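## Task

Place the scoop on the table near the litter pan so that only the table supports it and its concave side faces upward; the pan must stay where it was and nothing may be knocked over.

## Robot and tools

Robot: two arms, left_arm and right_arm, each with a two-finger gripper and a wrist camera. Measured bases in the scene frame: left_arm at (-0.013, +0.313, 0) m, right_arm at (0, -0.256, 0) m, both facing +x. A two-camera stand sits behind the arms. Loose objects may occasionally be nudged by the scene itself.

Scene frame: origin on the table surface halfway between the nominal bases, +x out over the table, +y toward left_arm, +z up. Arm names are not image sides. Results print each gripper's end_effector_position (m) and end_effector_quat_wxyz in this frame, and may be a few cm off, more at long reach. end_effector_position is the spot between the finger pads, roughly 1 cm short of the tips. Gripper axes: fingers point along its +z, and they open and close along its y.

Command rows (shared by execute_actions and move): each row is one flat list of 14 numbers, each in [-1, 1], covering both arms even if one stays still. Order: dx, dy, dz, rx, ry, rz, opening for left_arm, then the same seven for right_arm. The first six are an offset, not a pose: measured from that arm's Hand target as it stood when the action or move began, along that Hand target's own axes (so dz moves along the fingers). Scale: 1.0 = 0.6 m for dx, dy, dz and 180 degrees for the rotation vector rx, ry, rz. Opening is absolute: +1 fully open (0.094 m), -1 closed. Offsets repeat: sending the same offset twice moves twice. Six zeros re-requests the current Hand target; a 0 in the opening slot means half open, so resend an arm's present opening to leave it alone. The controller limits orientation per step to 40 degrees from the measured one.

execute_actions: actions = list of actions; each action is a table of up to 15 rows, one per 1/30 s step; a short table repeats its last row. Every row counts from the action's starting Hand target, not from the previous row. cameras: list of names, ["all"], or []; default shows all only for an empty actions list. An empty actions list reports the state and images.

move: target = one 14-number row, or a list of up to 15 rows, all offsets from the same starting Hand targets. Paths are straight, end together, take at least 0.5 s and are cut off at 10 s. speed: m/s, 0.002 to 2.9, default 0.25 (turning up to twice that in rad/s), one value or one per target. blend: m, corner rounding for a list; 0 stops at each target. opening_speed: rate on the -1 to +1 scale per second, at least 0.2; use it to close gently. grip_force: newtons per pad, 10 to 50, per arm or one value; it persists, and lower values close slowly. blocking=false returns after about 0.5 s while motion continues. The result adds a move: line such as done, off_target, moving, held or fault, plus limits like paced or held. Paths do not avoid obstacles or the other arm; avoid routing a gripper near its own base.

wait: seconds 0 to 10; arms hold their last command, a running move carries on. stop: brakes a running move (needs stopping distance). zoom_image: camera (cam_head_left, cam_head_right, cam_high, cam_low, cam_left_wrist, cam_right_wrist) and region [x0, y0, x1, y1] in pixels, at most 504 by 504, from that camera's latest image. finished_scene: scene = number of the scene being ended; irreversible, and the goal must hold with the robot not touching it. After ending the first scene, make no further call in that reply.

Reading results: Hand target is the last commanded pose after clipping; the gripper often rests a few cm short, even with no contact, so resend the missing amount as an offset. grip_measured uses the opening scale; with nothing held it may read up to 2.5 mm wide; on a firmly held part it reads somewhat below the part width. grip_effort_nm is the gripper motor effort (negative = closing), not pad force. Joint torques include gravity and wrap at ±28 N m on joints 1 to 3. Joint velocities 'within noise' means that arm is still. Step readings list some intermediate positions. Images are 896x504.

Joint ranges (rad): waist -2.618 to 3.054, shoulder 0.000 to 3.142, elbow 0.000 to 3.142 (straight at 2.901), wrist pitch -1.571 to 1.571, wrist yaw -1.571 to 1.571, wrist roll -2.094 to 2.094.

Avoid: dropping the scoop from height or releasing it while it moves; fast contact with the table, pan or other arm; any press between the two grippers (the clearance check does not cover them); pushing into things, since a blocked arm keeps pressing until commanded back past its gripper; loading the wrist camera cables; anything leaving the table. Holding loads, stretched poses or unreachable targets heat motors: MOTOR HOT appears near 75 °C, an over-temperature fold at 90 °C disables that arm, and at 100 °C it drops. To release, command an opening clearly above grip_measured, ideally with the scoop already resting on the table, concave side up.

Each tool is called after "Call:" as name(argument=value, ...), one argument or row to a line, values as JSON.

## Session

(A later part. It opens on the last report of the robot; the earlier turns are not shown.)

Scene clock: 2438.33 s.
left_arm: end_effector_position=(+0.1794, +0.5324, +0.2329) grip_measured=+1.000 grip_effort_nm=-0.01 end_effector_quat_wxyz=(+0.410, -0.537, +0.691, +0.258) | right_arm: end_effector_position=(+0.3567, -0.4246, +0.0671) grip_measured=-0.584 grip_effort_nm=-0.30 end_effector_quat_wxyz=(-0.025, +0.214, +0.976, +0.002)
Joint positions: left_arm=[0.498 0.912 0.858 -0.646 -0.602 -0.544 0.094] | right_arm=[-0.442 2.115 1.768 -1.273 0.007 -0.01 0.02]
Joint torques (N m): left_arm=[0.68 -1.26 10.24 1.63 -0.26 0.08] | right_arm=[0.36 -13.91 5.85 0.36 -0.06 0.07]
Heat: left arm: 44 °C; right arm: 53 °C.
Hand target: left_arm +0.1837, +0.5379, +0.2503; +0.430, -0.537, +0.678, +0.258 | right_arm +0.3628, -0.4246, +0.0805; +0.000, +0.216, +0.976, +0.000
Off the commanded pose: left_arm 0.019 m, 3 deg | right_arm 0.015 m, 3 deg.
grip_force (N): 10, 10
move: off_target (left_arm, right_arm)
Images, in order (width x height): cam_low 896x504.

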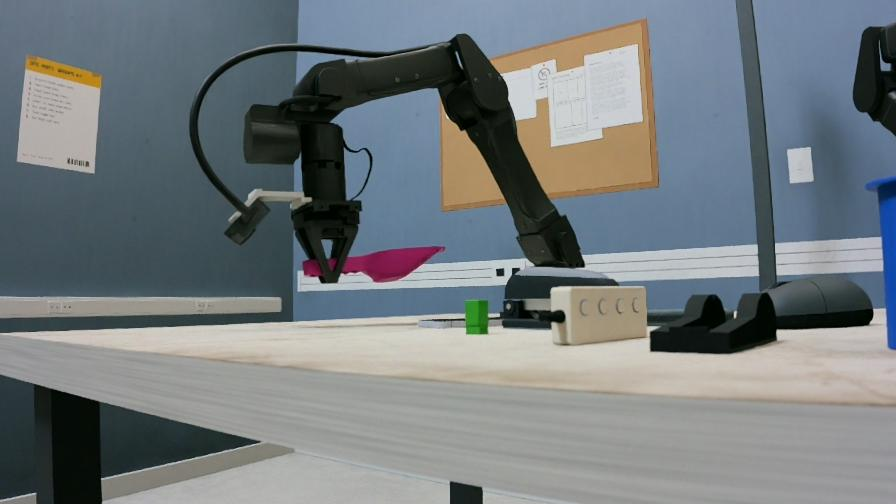

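Call:
move(
  target=[
    [0, 0, 0, 0, 0, 0, 1.0, -0.0332, -0.0009, -0.2992, 0, 0, 0, -0.9],
    [0, 0, 0, 0, 0, 0, 1.0, -0.0332, -0.0009, -0.2992, 0, -0.5444, 0, -0.9],
  ],
  speed=0.25,
  blend=[0.03, 0],
  grip_force=50,
  cameras=["cam_low", "cam_head_left", "cam_right_wrist"],
)

Scene clock: 2524.00 s.
left_arm: end_effector_position=(+0.1794, +0.5324, +0.2329) grip_measured=+1.000 grip_effort_nm=-0.01 end_effector_quat_wxyz=(+0.410, -0.537, +0.691, +0.258) | right_arm: end_effector_position=(+0.3788, -0.4341, +0.2489) grip_measured=-0.602 grip_effort_nm=-1.03 end_effector_quat_wxyz=(+0.722, +0.145, +0.656, -0.166)
Joint positions: left_arm=[0.498 0.912 0.858 -0.646 -0.602 -0.544 0.094] | right_arm=[-0.442 1.376 0.483 0.99 0.002 -0.01 0.019]
Joint torques (N m): left_arm=[0.61 -1.29 10.18 1.61 -0.26 0.1] | right_arm=[0.03 -4.05 7.06 2.32 -0.08 0.09]
Heat: left arm: 44 °C; right arm: 52 °C.
Hand target: left_arm +0.1837, +0.5379, +0.2503; +0.430, -0.537, +0.678, +0.258 | right_arm +0.3806, -0.4334, +0.2599; +0.737, +0.142, +0.641, -0.163
Off the commanded pose: left_arm 0.019 m, 3 deg | right_arm 0.011 m, 3 deg.
move: off_target (left_arm, right_arm)
Images, in order (width x height): cam_head_left 896x504, cam_low 896x504, cam_right_wrist 896x504.

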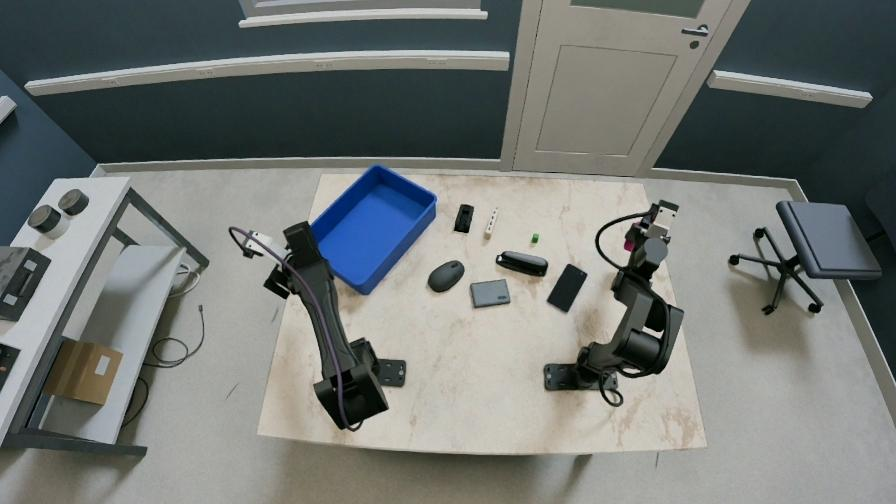

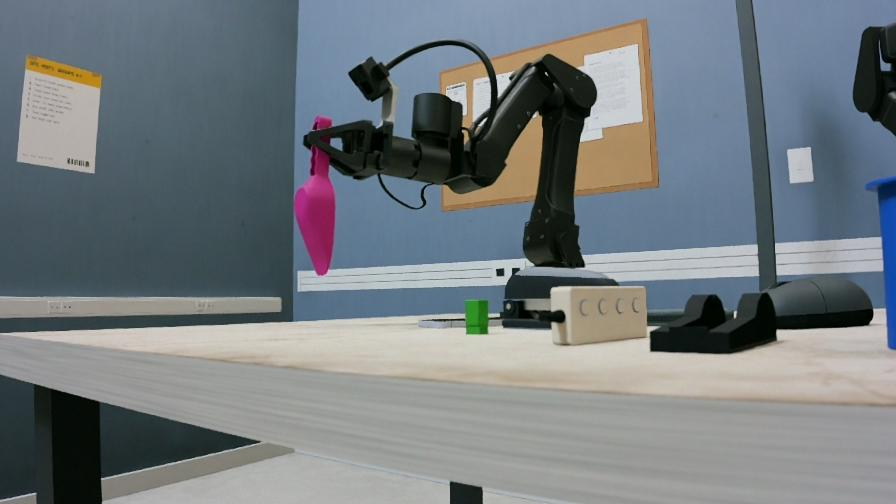

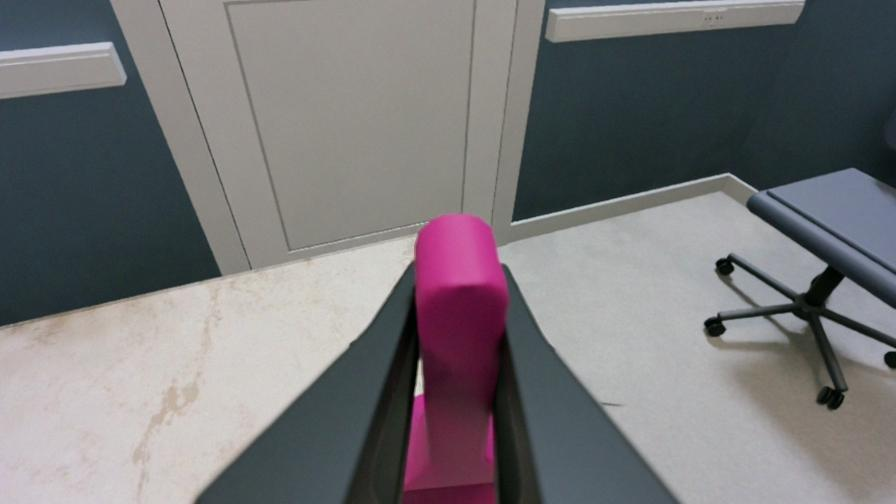

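Call:
move(
  target=[0, 0, 0, 0, 0, 0, 1.0, 0.0677, -0.0001, 0.0158, 0, -0.0667, 0, -0.9],
  speed=0.12,
  cameras=["cam_low"],
)

Scene clock: 2550.50 s.
left_arm: end_effector_position=(+0.1794, +0.5324, +0.2329) grip_measured=+1.000 grip_effort_nm=-0.01 end_effector_quat_wxyz=(+0.410, -0.537, +0.691, +0.258) | right_arm: end_effector_position=(+0.3961, -0.4423, +0.1844) grip_measured=-0.602 grip_effort_nm=-1.03 end_effector_quat_wxyz=(+0.722, +0.145, +0.656, -0.166)
Joint positions: left_arm=[0.498 0.912 0.858 -0.646 -0.602 -0.544 0.094] | right_arm=[-0.442 1.736 0.444 1.39 0.002 -0.01 0.019]
Joint torques (N m): left_arm=[0.65 -1.32 10.25 1.63 -0.28 0.08] | right_arm=[0.01 -4.18 5.03 3.92 -0.06 0.09]
Heat: left arm: 44 °C; right arm: 47 °C.
Hand target: left_arm +0.1837, +0.5379, +0.2503; +0.430, -0.537, +0.678, +0.258 | right_arm +0.3942, -0.4398, +0.2211; +0.800, +0.124, +0.560, -0.177
Off the commanded pose: left_arm 0.019 m, 3 deg | right_arm 0.037 m, 14 deg.
joint sent to its limit (right arm) — joint 4 (wrist pitch), upper limit. The joint targets are off in orientation, not in position.
move: off_target (left_arm, right_arm)
Images, in order (width x height): cam_low 896x504.

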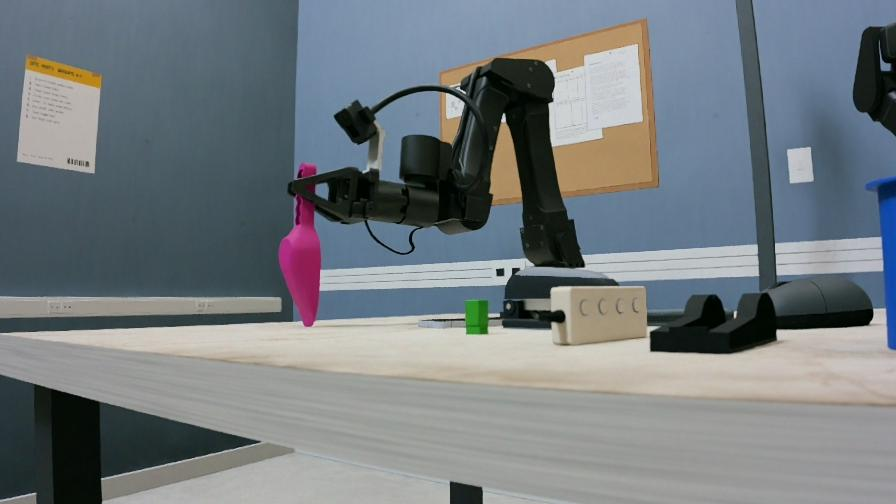

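Call:
move(
  target=[0, 0, 0, 0, 0, 0, 1.0, 0.0253, -0.0001, 0.0885, 0, 0.0611, 0, -0.9],
  speed=0.1,
  cameras=["cam_low"],
)

Scene clock: 2567.53 s.
left_arm: end_effector_position=(+0.1794, +0.5324, +0.2329) grip_measured=+1.000 grip_effort_nm=-0.01 end_effector_quat_wxyz=(+0.410, -0.537, +0.691, +0.258) | right_arm: end_effector_position=(+0.4387, -0.4625, +0.2148) grip_measured=-0.602 grip_effort_nm=-1.04 end_effector_quat_wxyz=(+0.730, +0.143, +0.646, -0.168)
Joint positions: left_arm=[0.498 0.912 0.858 -0.646 -0.602 -0.544 0.094] | right_arm=[-0.442 1.777 0.665 1.237 0.002 -0.01 0.019]
Joint torques (N m): left_arm=[0.69 -1.28 10.26 1.62 -0.27 0.09] | right_arm=[0.16 -6.57 7.64 2.06 -0.07 0.08]
Heat: left arm: 44 °C; right arm: 52 °C.
Hand target: left_arm +0.1837, +0.5379, +0.2503; +0.430, -0.537, +0.678, +0.258 | right_arm +0.4440, -0.4631, +0.2251; +0.743, +0.140, +0.634, -0.165
Off the commanded pose: left_arm 0.019 m, 3 deg | right_arm 0.012 m, 2 deg.
move: off_target (left_arm, right_arm)
Images, in order (width x height): cam_low 896x504.

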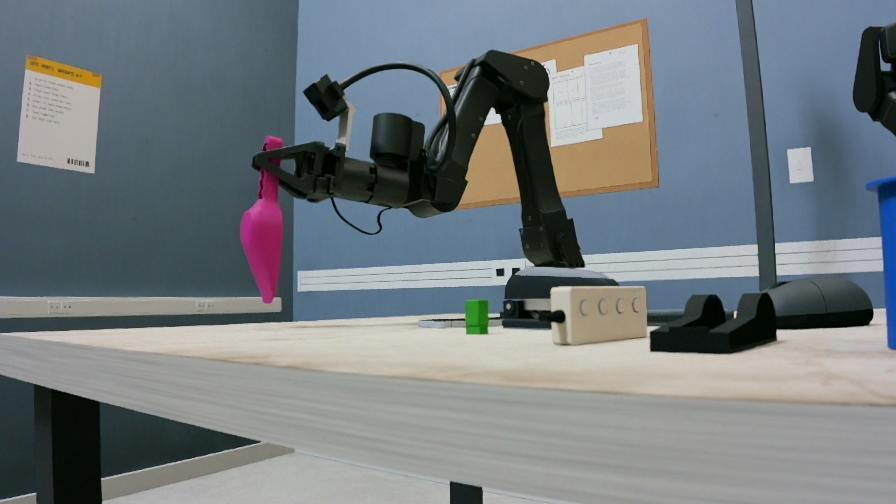

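Call:
move(
  target=[0, 0, 0, 0, 0, 0, 1.0, 0.0485, 0, -0.0668, 0, 0.0278, 0, -0.9],
  speed=0.05,
  grip_force=12,
  cameras=["cam_low"],
)

Scene clock: 2581.70 s.
left_arm: end_effector_position=(+0.1794, +0.5324, +0.2329) grip_measured=+1.000 grip_effort_nm=-0.01 end_effector_quat_wxyz=(+0.410, -0.537, +0.691, +0.258) | right_arm: end_effector_position=(+0.4152, -0.4513, +0.1815) grip_measured=-0.585 grip_effort_nm=-0.34 end_effector_quat_wxyz=(+0.707, +0.148, +0.672, -0.163)
Joint positions: left_arm=[0.498 0.912 0.858 -0.646 -0.602 -0.544 0.094] | right_arm=[-0.442 1.758 0.534 1.278 0.002 -0.01 0.019]
Joint torques (N m): left_arm=[0.73 -1.33 10.15 1.61 -0.27 0.09] | right_arm=[0.06 -9.61 4.21 1.85 -0.07 0.08]
Heat: left arm: 44 °C; right arm: 47 °C.
Hand target: left_arm +0.1837, +0.5379, +0.2503; +0.430, -0.537, +0.678, +0.258 | right_arm +0.4123, -0.4484, +0.1899; +0.714, +0.148, +0.666, -0.158
Off the commanded pose: left_arm 0.019 m, 3 deg | right_arm 0.009 m, 1 deg.
grip_force (N): 12, 12
move: off_target (left_arm)
Images, in order (width x height): cam_low 896x504.

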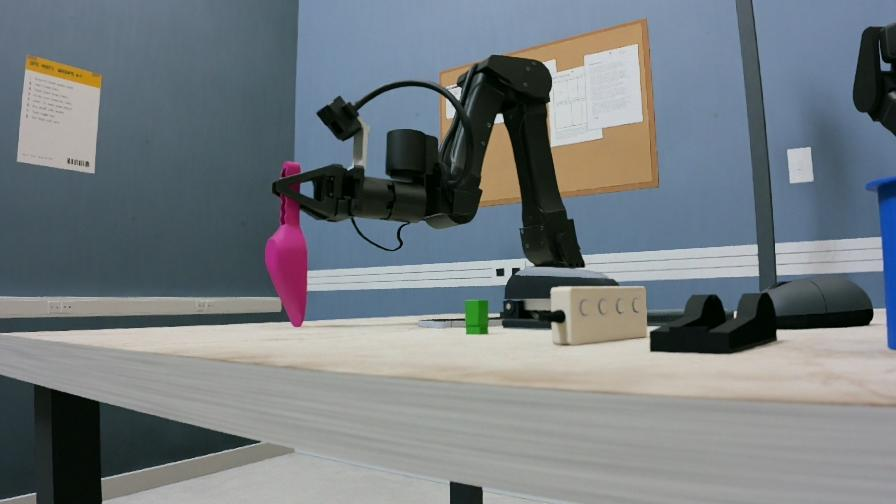

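Call:
move(
  target=[0, 0, 0, 0, 0, 0, 1.0, 0.0370, 0, -0.0694, 0, 0.05, 0, -0.9],
  speed=0.05,
  cameras=["cam_low"],
)

Scene clock: 2592.00 s.
left_arm: end_effector_position=(+0.1794, +0.5324, +0.2329) grip_measured=+1.000 grip_effort_nm=-0.01 end_effector_quat_wxyz=(+0.410, -0.537, +0.691, +0.258) | right_arm: end_effector_position=(+0.3797, -0.4346, +0.1774) grip_measured=-0.585 grip_effort_nm=-0.34 end_effector_quat_wxyz=(+0.677, +0.155, +0.702, -0.156)
Joint positions: left_arm=[0.498 0.912 0.858 -0.646 -0.602 -0.544 0.094] | right_arm=[-0.442 1.539 0.404 1.102 0.002 -0.01 0.019]
Joint torques (N m): left_arm=[0.7 -1.33 10.17 1.63 -0.28 0.1] | right_arm=[-0.02 -6.94 4.29 1.3 -0.07 0.06]
Heat: left arm: 44 °C; right arm: 45 °C.
Hand target: left_arm +0.1837, +0.5379, +0.2503; +0.430, -0.537, +0.678, +0.258 | right_arm +0.3761, -0.4315, +0.1648; +0.660, +0.159, +0.720, -0.146
Off the commanded pose: left_arm 0.019 m, 3 deg | right_arm 0.013 m, 3 deg.
grip_force (N): 12, 12
move: off_target (left_arm, right_arm)
Images, in order (width x height): cam_low 896x504.

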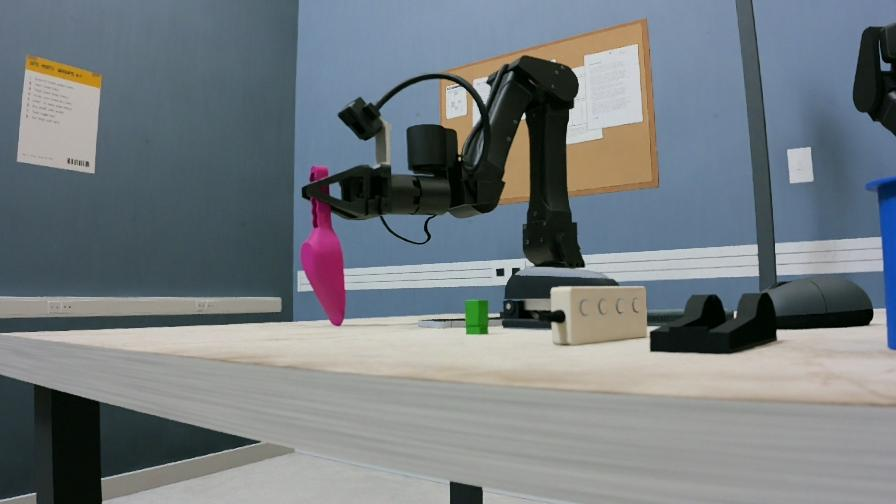

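Call:
move(
  target=[0, 0, 0, 0, 0, 0, 1.0, -0.0753, 0, 0.0853, 0, -0.0778, 0, -0.9],
  speed=0.1,
  cameras=["cam_low"],
)

Scene clock: 2619.97 s.
left_arm: end_effector_position=(+0.1794, +0.5324, +0.2329) grip_measured=+1.000 grip_effort_nm=-0.01 end_effector_quat_wxyz=(+0.410, -0.537, +0.691, +0.258) | right_arm: end_effector_position=(+0.4202, -0.4537, +0.1887) grip_measured=-0.609 grip_effort_nm=-0.33 end_effector_quat_wxyz=(+0.721, +0.145, +0.657, -0.166)
Joint positions: left_arm=[0.498 0.912 0.858 -0.646 -0.602 -0.544 0.094] | right_arm=[-0.442 1.791 0.556 1.33 0.002 -0.01 0.018]
Joint torques (N m): left_arm=[0.7 -1.32 10.28 1.63 -0.28 0.09] | right_arm=[0.06 -6.06 7.27 2.37 -0.07 0.08]
Heat: left arm: 44 °C; right arm: 44 °C.
Hand target: left_arm +0.1837, +0.5379, +0.2503; +0.430, -0.537, +0.678, +0.258 | right_arm +0.4259, -0.4547, +0.2054; +0.742, +0.140, +0.634, -0.165
Off the commanded pose: left_arm 0.019 m, 3 deg | right_arm 0.018 m, 4 deg.
grip_force (N): 12, 12
move: off_target (left_arm, right_arm)
Images, in order (width x height): cam_low 896x504.

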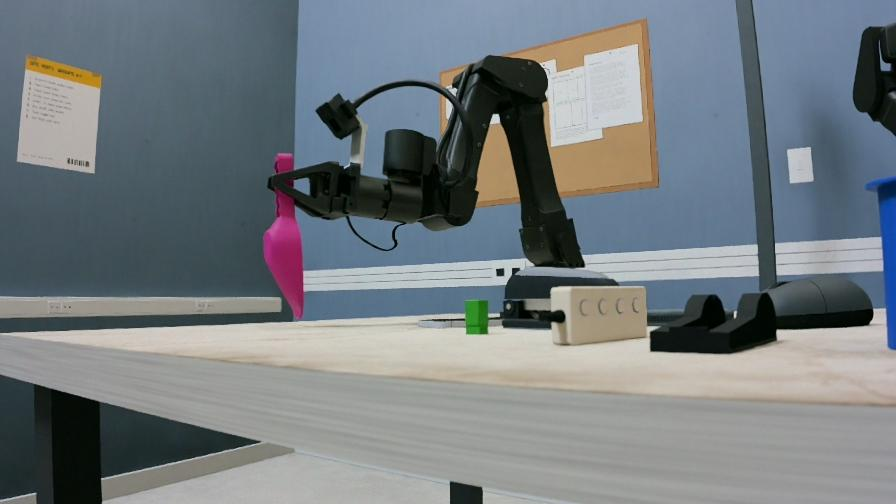

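Call:
move(
  target=[0, 0, 0, 0, 0, 0, 1.0, 0.0368, 0, -0.1408, 0, 0.0389, 0, -0.9],
  speed=0.05,
  cameras=["cam_low"],
)

Scene clock: 2631.17 s.
left_arm: end_effector_position=(+0.1794, +0.5324, +0.2329) grip_measured=+1.000 grip_effort_nm=-0.01 end_effector_quat_wxyz=(+0.410, -0.537, +0.691, +0.258) | right_arm: end_effector_position=(+0.3564, -0.4234, +0.1737) grip_measured=-0.609 grip_effort_nm=-0.33 end_effector_quat_wxyz=(+0.706, +0.148, +0.673, -0.163)
Joint positions: left_arm=[0.498 0.912 0.858 -0.646 -0.602 -0.544 0.094] | right_arm=[-0.442 1.581 0.27 1.361 0.002 -0.01 0.018]
Joint torques (N m): left_arm=[0.68 -1.26 10.17 1.63 -0.29 0.11] | right_arm=[-0.09 -6.37 3.38 1.73 -0.08 0.06]
Heat: left arm: 44 °C; right arm: 43 °C.
Hand target: left_arm +0.1837, +0.5379, +0.2503; +0.430, -0.537, +0.678, +0.258 | right_arm +0.3534, -0.4209, +0.1704; +0.702, +0.150, +0.678, -0.156
Off the commanded pose: left_arm 0.019 m, 3 deg | right_arm 0.005 m, 1 deg.
grip_force (N): 12, 12
move: off_target (left_arm)
Images, in order (width x height): cam_low 896x504.

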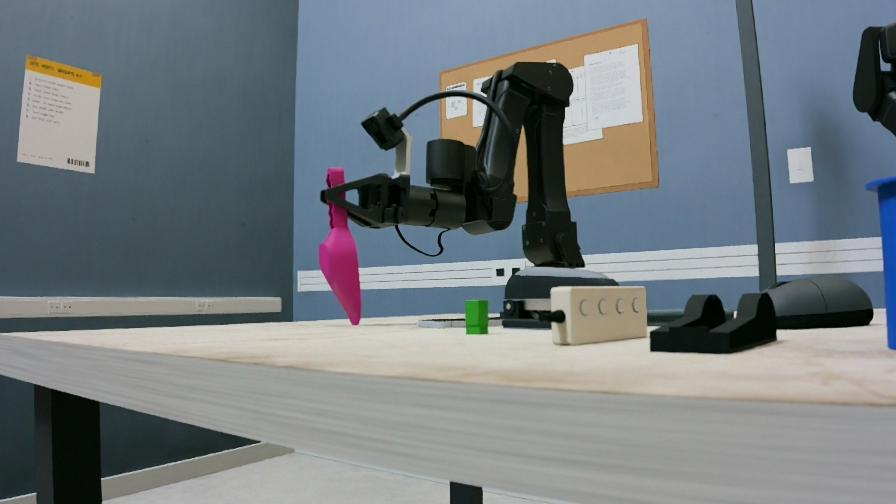

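Call:
move(
  target=[
    [0, 0, 0, 0, 0, 0, 1.0, -0.1314, 0, 0.0548, 0, 0, 0, -0.9],
    [0, 0, 0, 0, 0, 0, 1.0, -0.1314, 0, 0.0548, 0, 0.5111, 0, -0.9],
    [0, 0, 0, 0, 0, 0, 1.0, 0.1154, 0, -0.0375, 0, 0.5111, 0, -0.9],
  ],
  speed=0.25,
  blend=[0.03, 0.03, 0],
  grip_force=50,
  cameras=["cam_low", "cam_right_wrist"],
)

Scene clock: 2652.83 s.
left_arm: end_effector_position=(+0.1794, +0.5324, +0.2329) grip_measured=+1.000 grip_effort_nm=-0.01 end_effector_quat_wxyz=(+0.410, -0.537, +0.691, +0.258) | right_arm: end_effector_position=(+0.3292, -0.4106, +0.0835) grip_measured=-0.635 grip_effort_nm=-1.03 end_effector_quat_wxyz=(-0.031, +0.214, +0.976, +0.006)
Joint positions: left_arm=[0.498 0.912 0.858 -0.646 -0.602 -0.544 0.094] | right_arm=[-0.442 1.998 1.657 -1.294 0.002 -0.01 0.017]
Joint torques (N m): left_arm=[0.66 -1.29 10.15 1.64 -0.28 0.11] | right_arm=[0.17 -14.12 6 0.35 0 0.04]
Heat: left arm: 44 °C; right arm: 43 °C.
Hand target: left_arm +0.1837, +0.5379, +0.2503; +0.430, -0.537, +0.678, +0.258 | right_arm +0.3352, -0.4124, +0.1005; +0.000, +0.216, +0.976, +0.000
Off the commanded pose: left_arm 0.019 m, 3 deg | right_arm 0.018 m, 4 deg.
move: off_target (left_arm, right_arm)
Images, in order (width x height): cam_low 896x504, cam_right_wrist 896x504.

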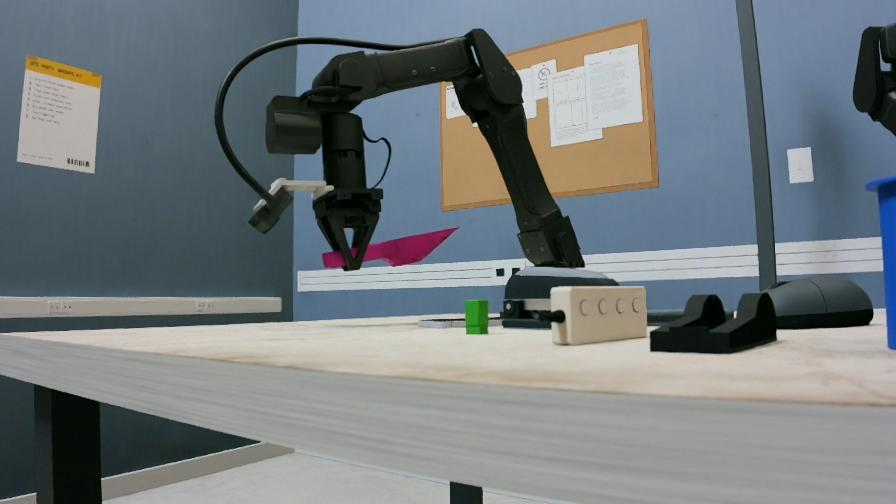

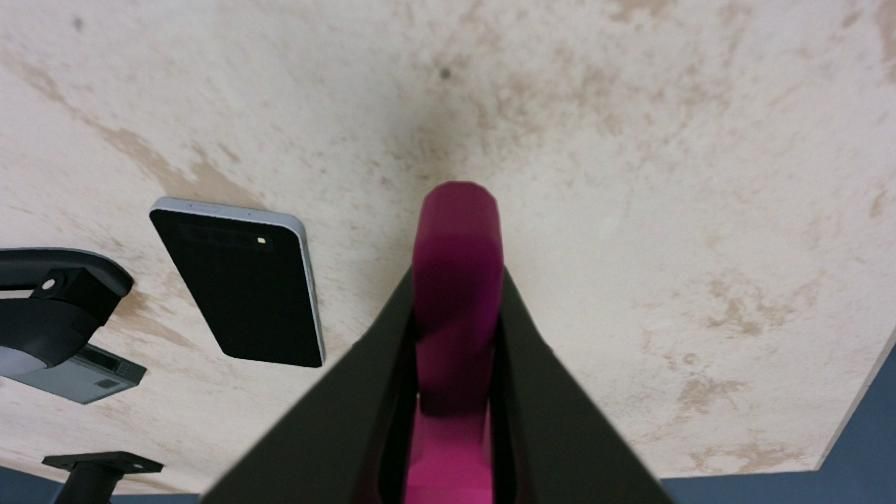

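Call:
move(
  target=[0, 0, 0, 0, 0, 0, 1.0, 0, 0, 0.0642, 0, -0.0722, 0, -0.9],
  speed=0.1,
  cameras=["cam_low"],
)

Scene clock: 2672.73 s.
left_arm: end_effector_position=(+0.1794, +0.5324, +0.2329) grip_measured=+1.000 grip_effort_nm=-0.01 end_effector_quat_wxyz=(+0.410, -0.537, +0.691, +0.258) | right_arm: end_effector_position=(+0.3269, -0.4095, +0.0441) grip_measured=-0.635 grip_effort_nm=-1.03 end_effector_quat_wxyz=(+0.076, +0.214, +0.974, -0.018)
Joint positions: left_arm=[0.498 0.912 0.858 -0.646 -0.602 -0.544 0.094] | right_arm=[-0.442 1.817 1.241 -0.838 0.002 -0.01 0.017]
Joint torques (N m): left_arm=[0.64 -1.36 10.17 1.62 -0.27 0.09] | right_arm=[0.16 -12.83 5.89 0.81 -0.02 0.03]
Heat: left arm: 44 °C; right arm: 47 °C.
Hand target: left_arm +0.1837, +0.5379, +0.2503; +0.430, -0.537, +0.678, +0.258 | right_arm +0.3352, -0.4124, +0.0620; +0.111, +0.215, +0.970, -0.025
Off the commanded pose: left_arm 0.019 m, 3 deg | right_arm 0.020 m, 4 deg.
move: off_target (left_arm, right_arm)
Images, in order (width x height): cam_low 896x504.

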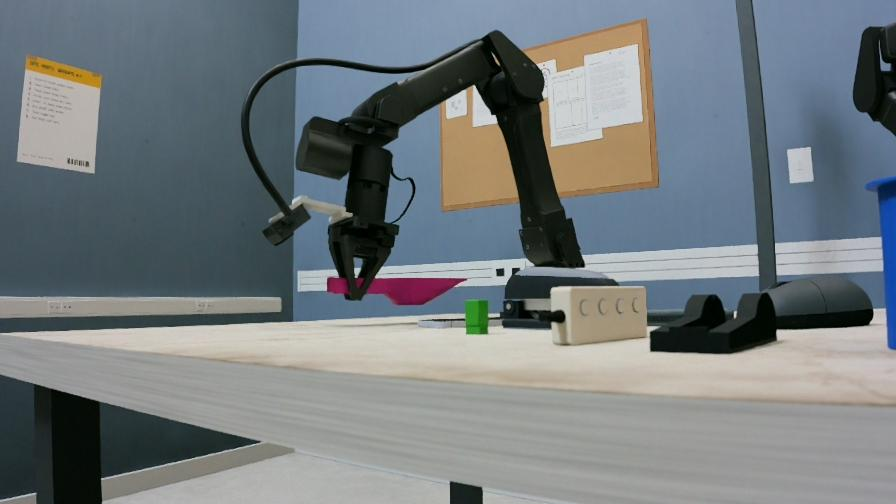

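Call:
move(
  target=[0, 0, 0, 0, 0, 0, 1.0, 0.0037, 0, 0.0163, 0, 0, 0, -0.9],
  speed=0.05,
  grip_force=15,
)

Call:
move(
  target=[0, 0, 0, 0, 0, 0, 1.0, 0.0022, 0, 0.0098, 0, 0, 0, -0.9],
  speed=0.05,
  cameras=["cam_low"],
)

Scene clock: 2678.77 s.
left_arm: end_effector_position=(+0.1794, +0.5324, +0.2329) grip_measured=+1.000 grip_effort_nm=-0.01 end_effector_quat_wxyz=(+0.410, -0.537, +0.691, +0.258) | right_arm: end_effector_position=(+0.3272, -0.4097, +0.0381) grip_measured=-0.617 grip_effort_nm=-0.39 end_effector_quat_wxyz=(+0.081, +0.214, +0.973, -0.020)
Joint positions: left_arm=[0.498 0.912 0.858 -0.646 -0.602 -0.544 0.094] | right_arm=[-0.442 1.817 1.214 -0.8 0.002 -0.01 0.018]
Joint torques (N m): left_arm=[0.65 -1.29 10.18 1.61 -0.29 0.11] | right_arm=[0.13 -11.71 5.86 0.84 -0.01 0.03]
Heat: left arm: 44 °C; right arm: 47 °C.
Hand target: left_arm +0.1837, +0.5379, +0.2503; +0.430, -0.537, +0.678, +0.258 | right_arm +0.3353, -0.4125, +0.0520; +0.111, +0.215, +0.970, -0.025
Off the commanded pose: left_arm 0.019 m, 3 deg | right_arm 0.016 m, 3 deg.
grip_force (N): 15, 15
move: off_target (left_arm, right_arm)

Scene clock: 2679.67 s.
left_arm: end_effector_position=(+0.1794, +0.5324, +0.2329) grip_measured=+1.000 grip_effort_nm=0.00 end_effector_quat_wxyz=(+0.410, -0.537, +0.691, +0.258) | right_arm: end_effector_position=(+0.3276, -0.4099, +0.0347) grip_measured=-0.617 grip_effort_nm=-0.39 end_effector_quat_wxyz=(+0.085, +0.214, +0.973, -0.020)
Joint positions: left_arm=[0.498 0.912 0.858 -0.646 -0.602 -0.544 0.094] | right_arm=[-0.442 1.817 1.199 -0.777 0.002 -0.01 0.018]
Joint torques (N m): left_arm=[0.66 -1.32 10.17 1.63 -0.29 0.1] | right_arm=[0.13 -10.92 5.86 0.87 -0.01 0.03]
Heat: left arm: 44 °C; right arm: 47 °C.
Hand target: left_arm +0.1837, +0.5379, +0.2503; +0.430, -0.537, +0.678, +0.258 | right_arm +0.3353, -0.4125, +0.0459; +0.111, +0.215, +0.970, -0.025
Off the commanded pose: left_arm 0.019 m, 3 deg | right_arm 0.014 m, 3 deg.
grip_force (N): 15, 15
move: off_target (left_arm, right_arm)
Images, in order (width x height): cam_low 896x504.

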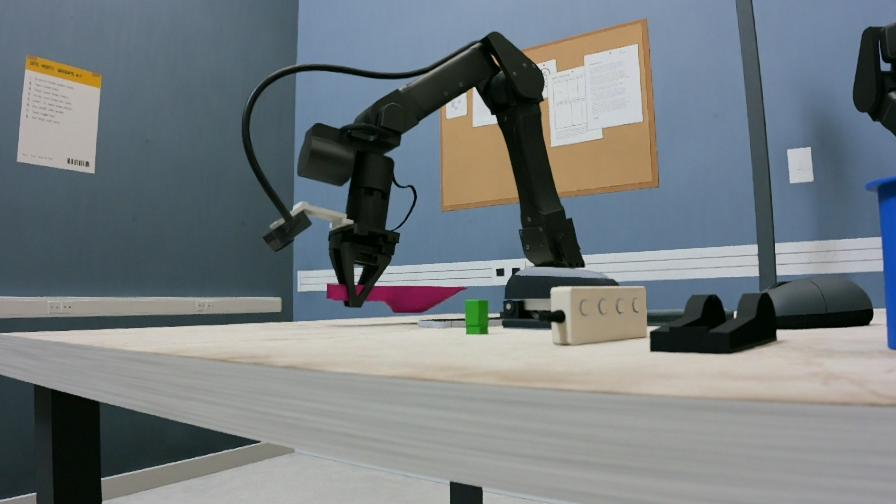

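Call:
move(
  target=[0, 0, 0, 0, 0, 0, 1.0, 0.0029, 0, 0.013, 0, 0, 0, -0.9],
  speed=0.05,
  cameras=["cam_low", "cam_right_wrist"],
)

Scene clock: 2682.90 s.
left_arm: end_effector_position=(+0.1794, +0.5324, +0.2329) grip_measured=+1.000 grip_effort_nm=-0.01 end_effector_quat_wxyz=(+0.410, -0.537, +0.691, +0.258) | right_arm: end_effector_position=(+0.3283, -0.4102, +0.0306) grip_measured=-0.617 grip_effort_nm=-0.39 end_effector_quat_wxyz=(+0.090, +0.214, +0.973, -0.022)
Joint positions: left_arm=[0.498 0.912 0.858 -0.646 -0.602 -0.544 0.094] | right_arm=[-0.442 1.817 1.179 -0.746 0.002 -0.01 0.018]
Joint torques (N m): left_arm=[0.64 -1.31 10.18 1.62 -0.27 0.11] | right_arm=[0.12 -9.84 5.86 0.88 -0.01 0.04]
Heat: left arm: 44 °C; right arm: 47 °C.
Hand target: left_arm +0.1837, +0.5379, +0.2503; +0.430, -0.537, +0.678, +0.258 | right_arm +0.3353, -0.4125, +0.0379; +0.111, +0.215, +0.970, -0.025
Off the commanded pose: left_arm 0.019 m, 3 deg | right_arm 0.010 m, 2 deg.
grip_force (N): 15, 15
move: off_target (left_arm)
Images, in order (width x height): cam_low 896x504, cam_right_wrist 896x504.

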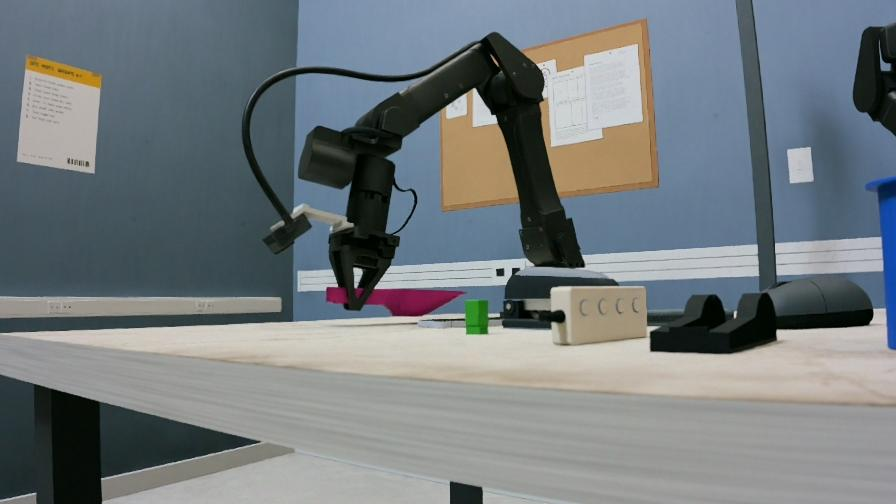

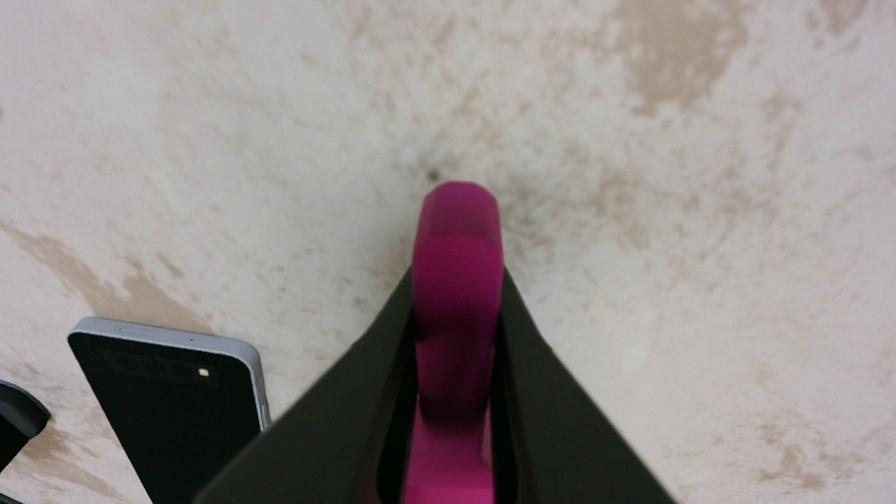

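Call:
move(
  target=[0, 0, 0, 0, 0, 0, 1.0, 0.0025, 0, 0.0114, 0, 0, 0, -0.9],
  speed=0.05,
  cameras=["cam_low"],
)

Scene clock: 2686.40 s.
left_arm: end_effector_position=(+0.1794, +0.5324, +0.2329) grip_measured=+1.000 grip_effort_nm=-0.01 end_effector_quat_wxyz=(+0.410, -0.537, +0.691, +0.258) | right_arm: end_effector_position=(+0.3292, -0.4106, +0.0273) grip_measured=-0.617 grip_effort_nm=-0.39 end_effector_quat_wxyz=(+0.096, +0.213, +0.972, -0.023)
Joint positions: left_arm=[0.498 0.912 0.858 -0.646 -0.602 -0.544 0.094] | right_arm=[-0.442 1.817 1.162 -0.719 0.002 -0.01 0.018]
Joint torques (N m): left_arm=[0.62 -1.26 10.14 1.62 -0.26 0.08] | right_arm=[0.13 -8.88 5.81 0.91 -0.01 0.03]
Heat: left arm: 44 °C; right arm: 47 °C.
Hand target: left_arm +0.1837, +0.5379, +0.2503; +0.430, -0.537, +0.678, +0.258 | right_arm +0.3355, -0.4125, +0.0310; +0.111, +0.215, +0.970, -0.025
Off the commanded pose: left_arm 0.019 m, 3 deg | right_arm 0.007 m, 2 deg.
grip_force (N): 15, 15
move: off_target (left_arm)
Images, in order (width x height): cam_low 896x504.

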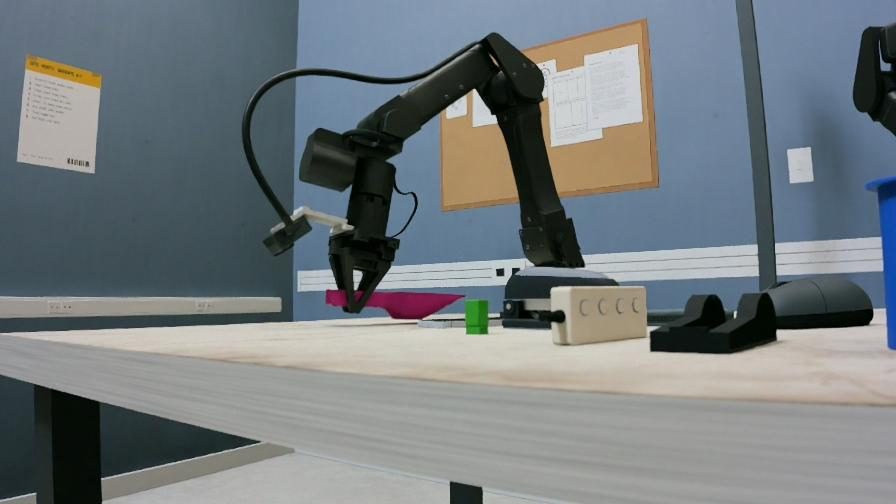

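Call:
move(
  target=[0, 0, 0, 0, 0, 0, 1.0, 0.0025, 0, 0.0114, 0, 0, 0, -0.9],
  speed=0.05,
  cameras=["cam_low"],
)

Scene clock: 2691.33 s.
left_arm: end_effector_position=(+0.1794, +0.5324, +0.2329) grip_measured=+1.000 grip_effort_nm=-0.01 end_effector_quat_wxyz=(+0.410, -0.537, +0.691, +0.258) | right_arm: end_effector_position=(+0.3301, -0.4110, +0.0240) grip_measured=-0.617 grip_effort_nm=-0.39 end_effector_quat_wxyz=(+0.101, +0.213, +0.971, -0.024)
Joint positions: left_arm=[0.498 0.912 0.858 -0.646 -0.602 -0.544 0.094] | right_arm=[-0.442 1.817 1.146 -0.692 0.002 -0.01 0.018]
Joint torques (N m): left_arm=[0.66 -1.33 10.15 1.62 -0.29 0.08] | right_arm=[0.1 -7.9 5.81 0.94 -0.02 0.02]
Heat: left arm: 44 °C; right arm: 46 °C.
Hand target: left_arm +0.1837, +0.5379, +0.2503; +0.430, -0.537, +0.678, +0.258 | right_arm +0.3354, -0.4125, +0.0239; +0.111, +0.215, +0.970, -0.025
Off the commanded pose: left_arm 0.019 m, 3 deg | right_arm 0.006 m, 1 deg.
grip_force (N): 15, 15
move: off_target (left_arm)
Images, in order (width x height): cam_low 896x504.

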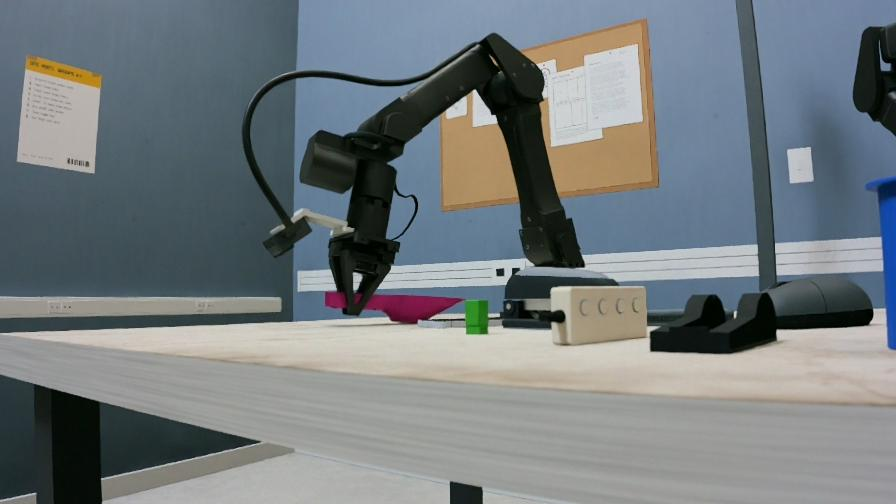

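Call:
move(
  target=[0, 0, 0, 0, 0, 0, 1.0, 0, 0, 0, 0, 0, 0, -0.25],
  speed=0.05,
  opening_speed=0.5,
  grip_force=50,
  cameras=["cam_low", "cam_right_wrist"],
)

Scene clock: 2695.80 s.
left_arm: end_effector_position=(+0.1794, +0.5324, +0.2329) grip_measured=+1.000 grip_effort_nm=-0.01 end_effector_quat_wxyz=(+0.410, -0.537, +0.691, +0.258) | right_arm: end_effector_position=(+0.3301, -0.4110, +0.0241) grip_measured=-0.252 grip_effort_nm=0.11 end_effector_quat_wxyz=(+0.101, +0.213, +0.971, -0.024)
Joint positions: left_arm=[0.498 0.912 0.858 -0.646 -0.602 -0.544 0.094] | right_arm=[-0.442 1.817 1.146 -0.692 0.002 -0.01 0.035]
Joint torques (N m): left_arm=[0.65 -1.26 10.19 1.61 -0.29 0.11] | right_arm=[0.13 -7.87 5.78 0.96 -0.02 0.02]
Heat: left arm: 44 °C; right arm: 46 °C.
Hand target: left_arm +0.1837, +0.5379, +0.2503; +0.430, -0.537, +0.678, +0.258 | right_arm +0.3354, -0.4125, +0.0239; +0.111, +0.215, +0.970, -0.025
Off the commanded pose: left_arm 0.019 m, 3 deg | right_arm 0.006 m, 1 deg.
move: off_target (left_arm)
Images, in order (width x height): cam_low 896x504, cam_right_wrist 896x504.

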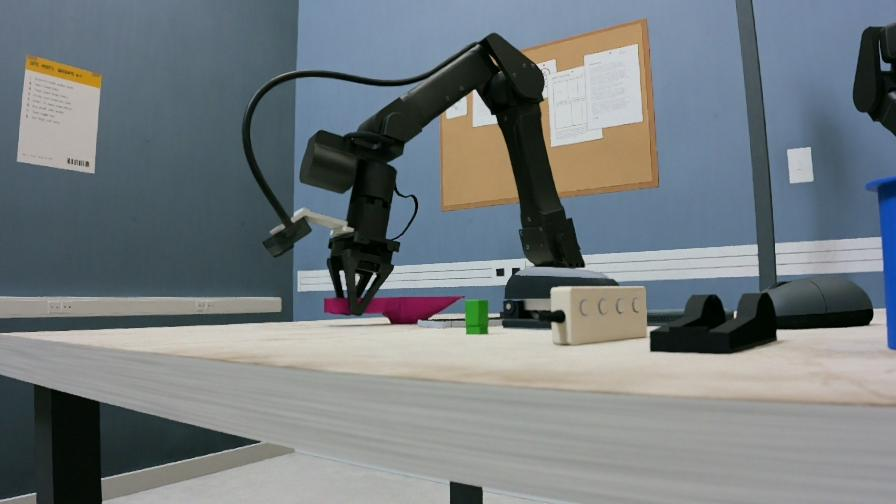

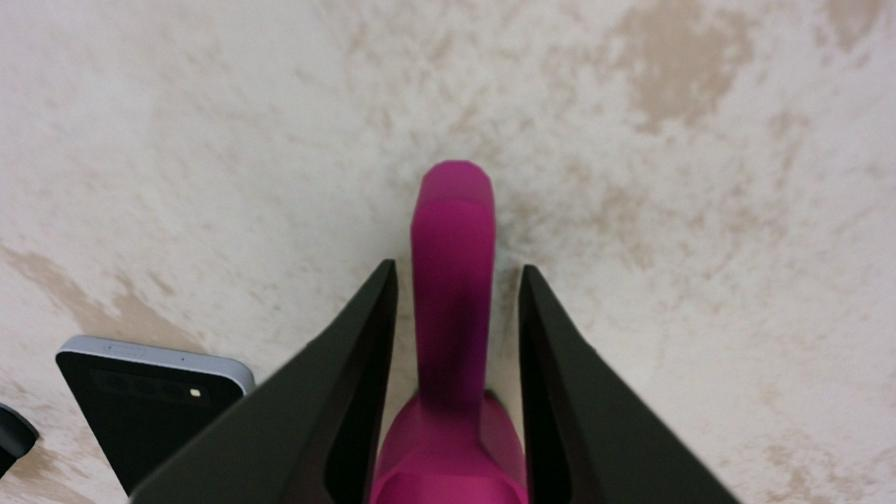

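Call:
move(
  target=[0, 0, 0, 0, 0, 0, 1.0, -0.0166, 0, 0.0021, 0, 0.1667, 0, -0.25],
  speed=0.1,
  cameras=["cam_low", "cam_right_wrist"],
)

Scene clock: 2708.73 s.
left_arm: end_effector_position=(+0.1794, +0.5324, +0.2329) grip_measured=+1.000 grip_effort_nm=0.00 end_effector_quat_wxyz=(+0.410, -0.537, +0.691, +0.258) | right_arm: end_effector_position=(+0.3395, -0.4155, +0.0264) grip_measured=-0.252 grip_effort_nm=0.11 end_effector_quat_wxyz=(-0.145, +0.212, +0.966, +0.033)
Joint positions: left_arm=[0.498 0.912 0.858 -0.646 -0.602 -0.544 0.094] | right_arm=[-0.442 2.328 1.909 -1.451 0.002 -0.01 0.035]
Joint torques (N m): left_arm=[0.64 -1.36 10.21 1.61 -0.29 0.08] | right_arm=[0.25 -10.13 7.77 -0.32 0.01 0.06]
Heat: left arm: 44 °C; right arm: 45 °C.
Hand target: left_arm +0.1837, +0.5379, +0.2503; +0.430, -0.537, +0.678, +0.258 | right_arm +0.3445, -0.4168, +0.0249; -0.144, +0.214, +0.966, +0.032
Off the commanded pose: left_arm 0.019 m, 3 deg | right_arm 0.005 m, 0 deg.
move: off_target (left_arm)
Images, in order (width x height): cam_low 896x504, cam_right_wrist 896x504.

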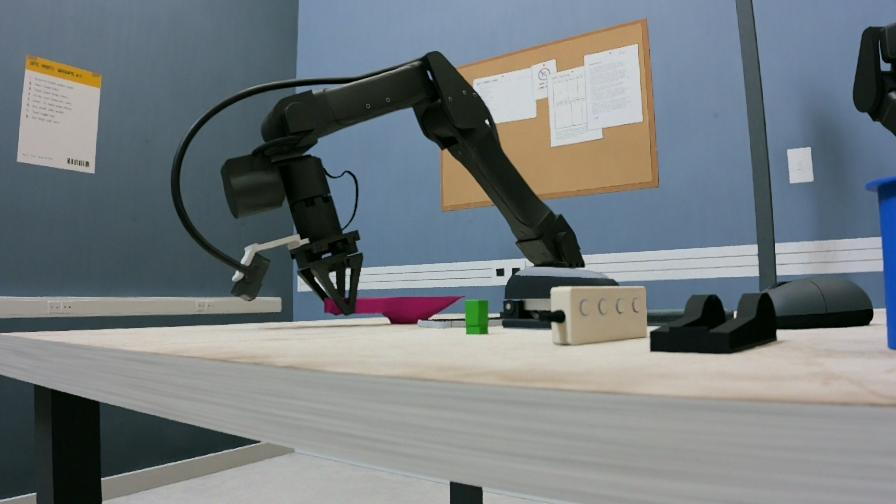

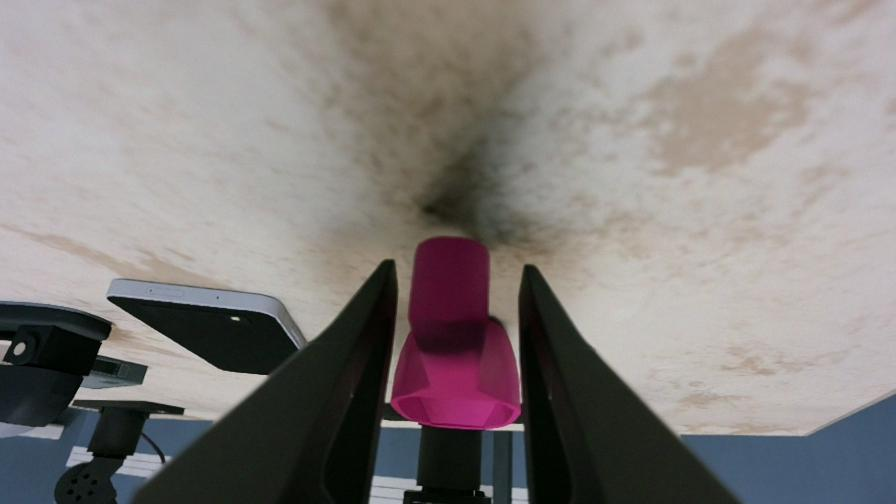

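Call:
move(
  target=[0, 0, 0, 0, 0, 0, 1.0, -0.0239, 0, -0.0072, 0, 0, 0, -0.25],
  speed=0.05,
  cameras=["cam_right_wrist"],
)

Scene clock: 2729.20 s.
left_arm: end_effector_position=(+0.1794, +0.5324, +0.2329) grip_measured=+1.000 grip_effort_nm=0.00 end_effector_quat_wxyz=(+0.410, -0.537, +0.691, +0.258) | right_arm: end_effector_position=(+0.3535, -0.4221, +0.0270) grip_measured=-0.252 grip_effort_nm=0.11 end_effector_quat_wxyz=(-0.145, +0.212, +0.966, +0.032)
Joint positions: left_arm=[0.498 0.912 0.858 -0.646 -0.602 -0.544 0.094] | right_arm=[-0.442 2.398 2.035 -1.506 0.002 -0.01 0.035]
Joint torques (N m): left_arm=[0.69 -1.31 10.22 1.62 -0.3 0.07] | right_arm=[0.27 -10.44 7.79 -0.34 0.01 0.05]
Heat: left arm: 45 °C; right arm: 45 °C.
Hand target: left_arm +0.1837, +0.5379, +0.2503; +0.430, -0.537, +0.678, +0.258 | right_arm +0.3581, -0.4231, +0.0248; -0.144, +0.214, +0.966, +0.032
Off the commanded pose: left_arm 0.019 m, 3 deg | right_arm 0.005 m, 0 deg.
move: off_target (left_arm)
Images, in order (width x height): cam_right_wrist 896x504.

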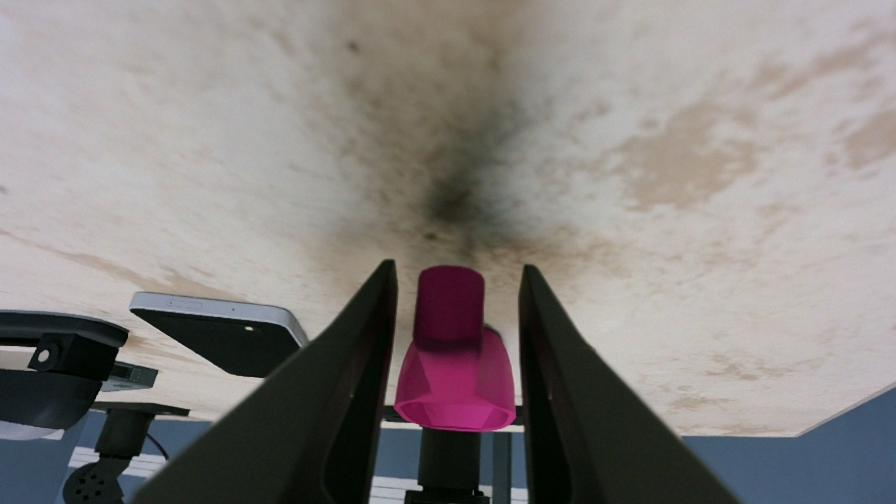

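Call:
execute_actions(
  actions=[],
  cameras=["cam_high", "cam_right_wrist"],
)

Scene clock: 2779.50 s.
left_arm: end_effector_position=(+0.1794, +0.5324, +0.2329) grip_measured=+1.000 grip_effort_nm=-0.01 end_effector_quat_wxyz=(+0.410, -0.537, +0.691, +0.258) | right_arm: end_effector_position=(+0.3534, -0.4221, +0.0270) grip_measured=-0.252 grip_effort_nm=0.11 end_effector_quat_wxyz=(-0.145, +0.212, +0.966, +0.032)
Joint positions: left_arm=[0.498 0.912 0.858 -0.646 -0.602 -0.544 0.094] | right_arm=[-0.442 2.398 2.035 -1.506 0.002 -0.01 0.035]
Joint velocities: within noise
Joint torques (N m): left_arm=[0.62 -1.31 10.24 1.63 -0.28 0.1] | right_arm=[0.25 -10.5 7.83 -0.32 0.01 0.05]
Heat: left arm: 45 °C; right arm: 44 °C.
Hand target: left_arm +0.1837, +0.5379, +0.2503; +0.430, -0.537, +0.678, +0.258 | right_arm +0.3581, -0.4231, +0.0248; -0.144, +0.214, +0.966, +0.032
Tool commands: left_gripper/opening=+1.0 right_gripper/opening=-0.25
Off the commanded pose: left_arm 0.019 m, 3 deg | right_arm 0.005 m, 0 deg.
Images, in order (width x height): cam_high 896x504, cam_right_wrist 896x504.

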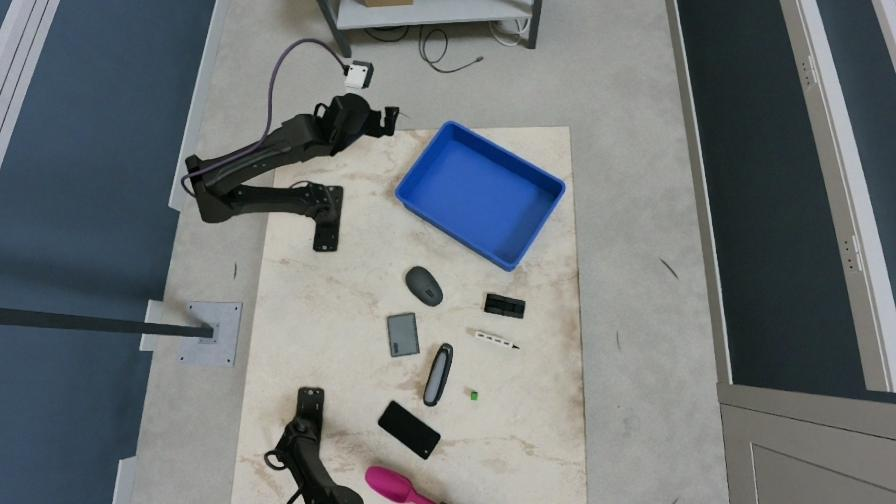

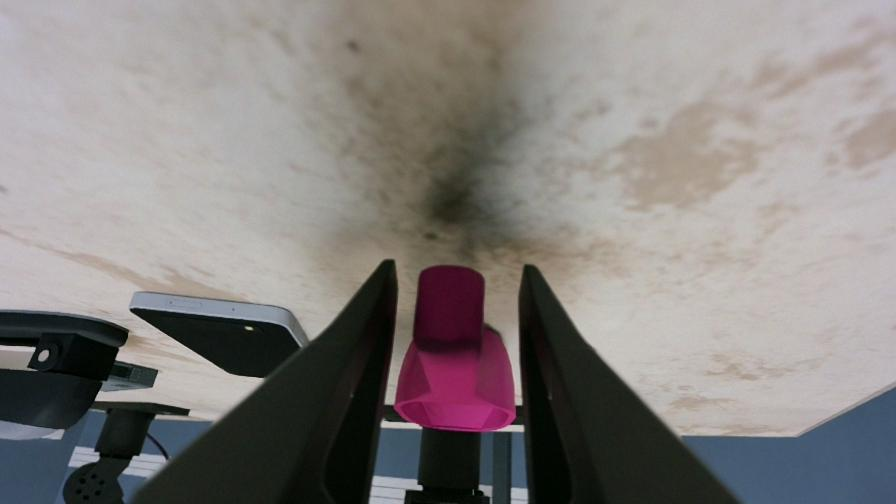

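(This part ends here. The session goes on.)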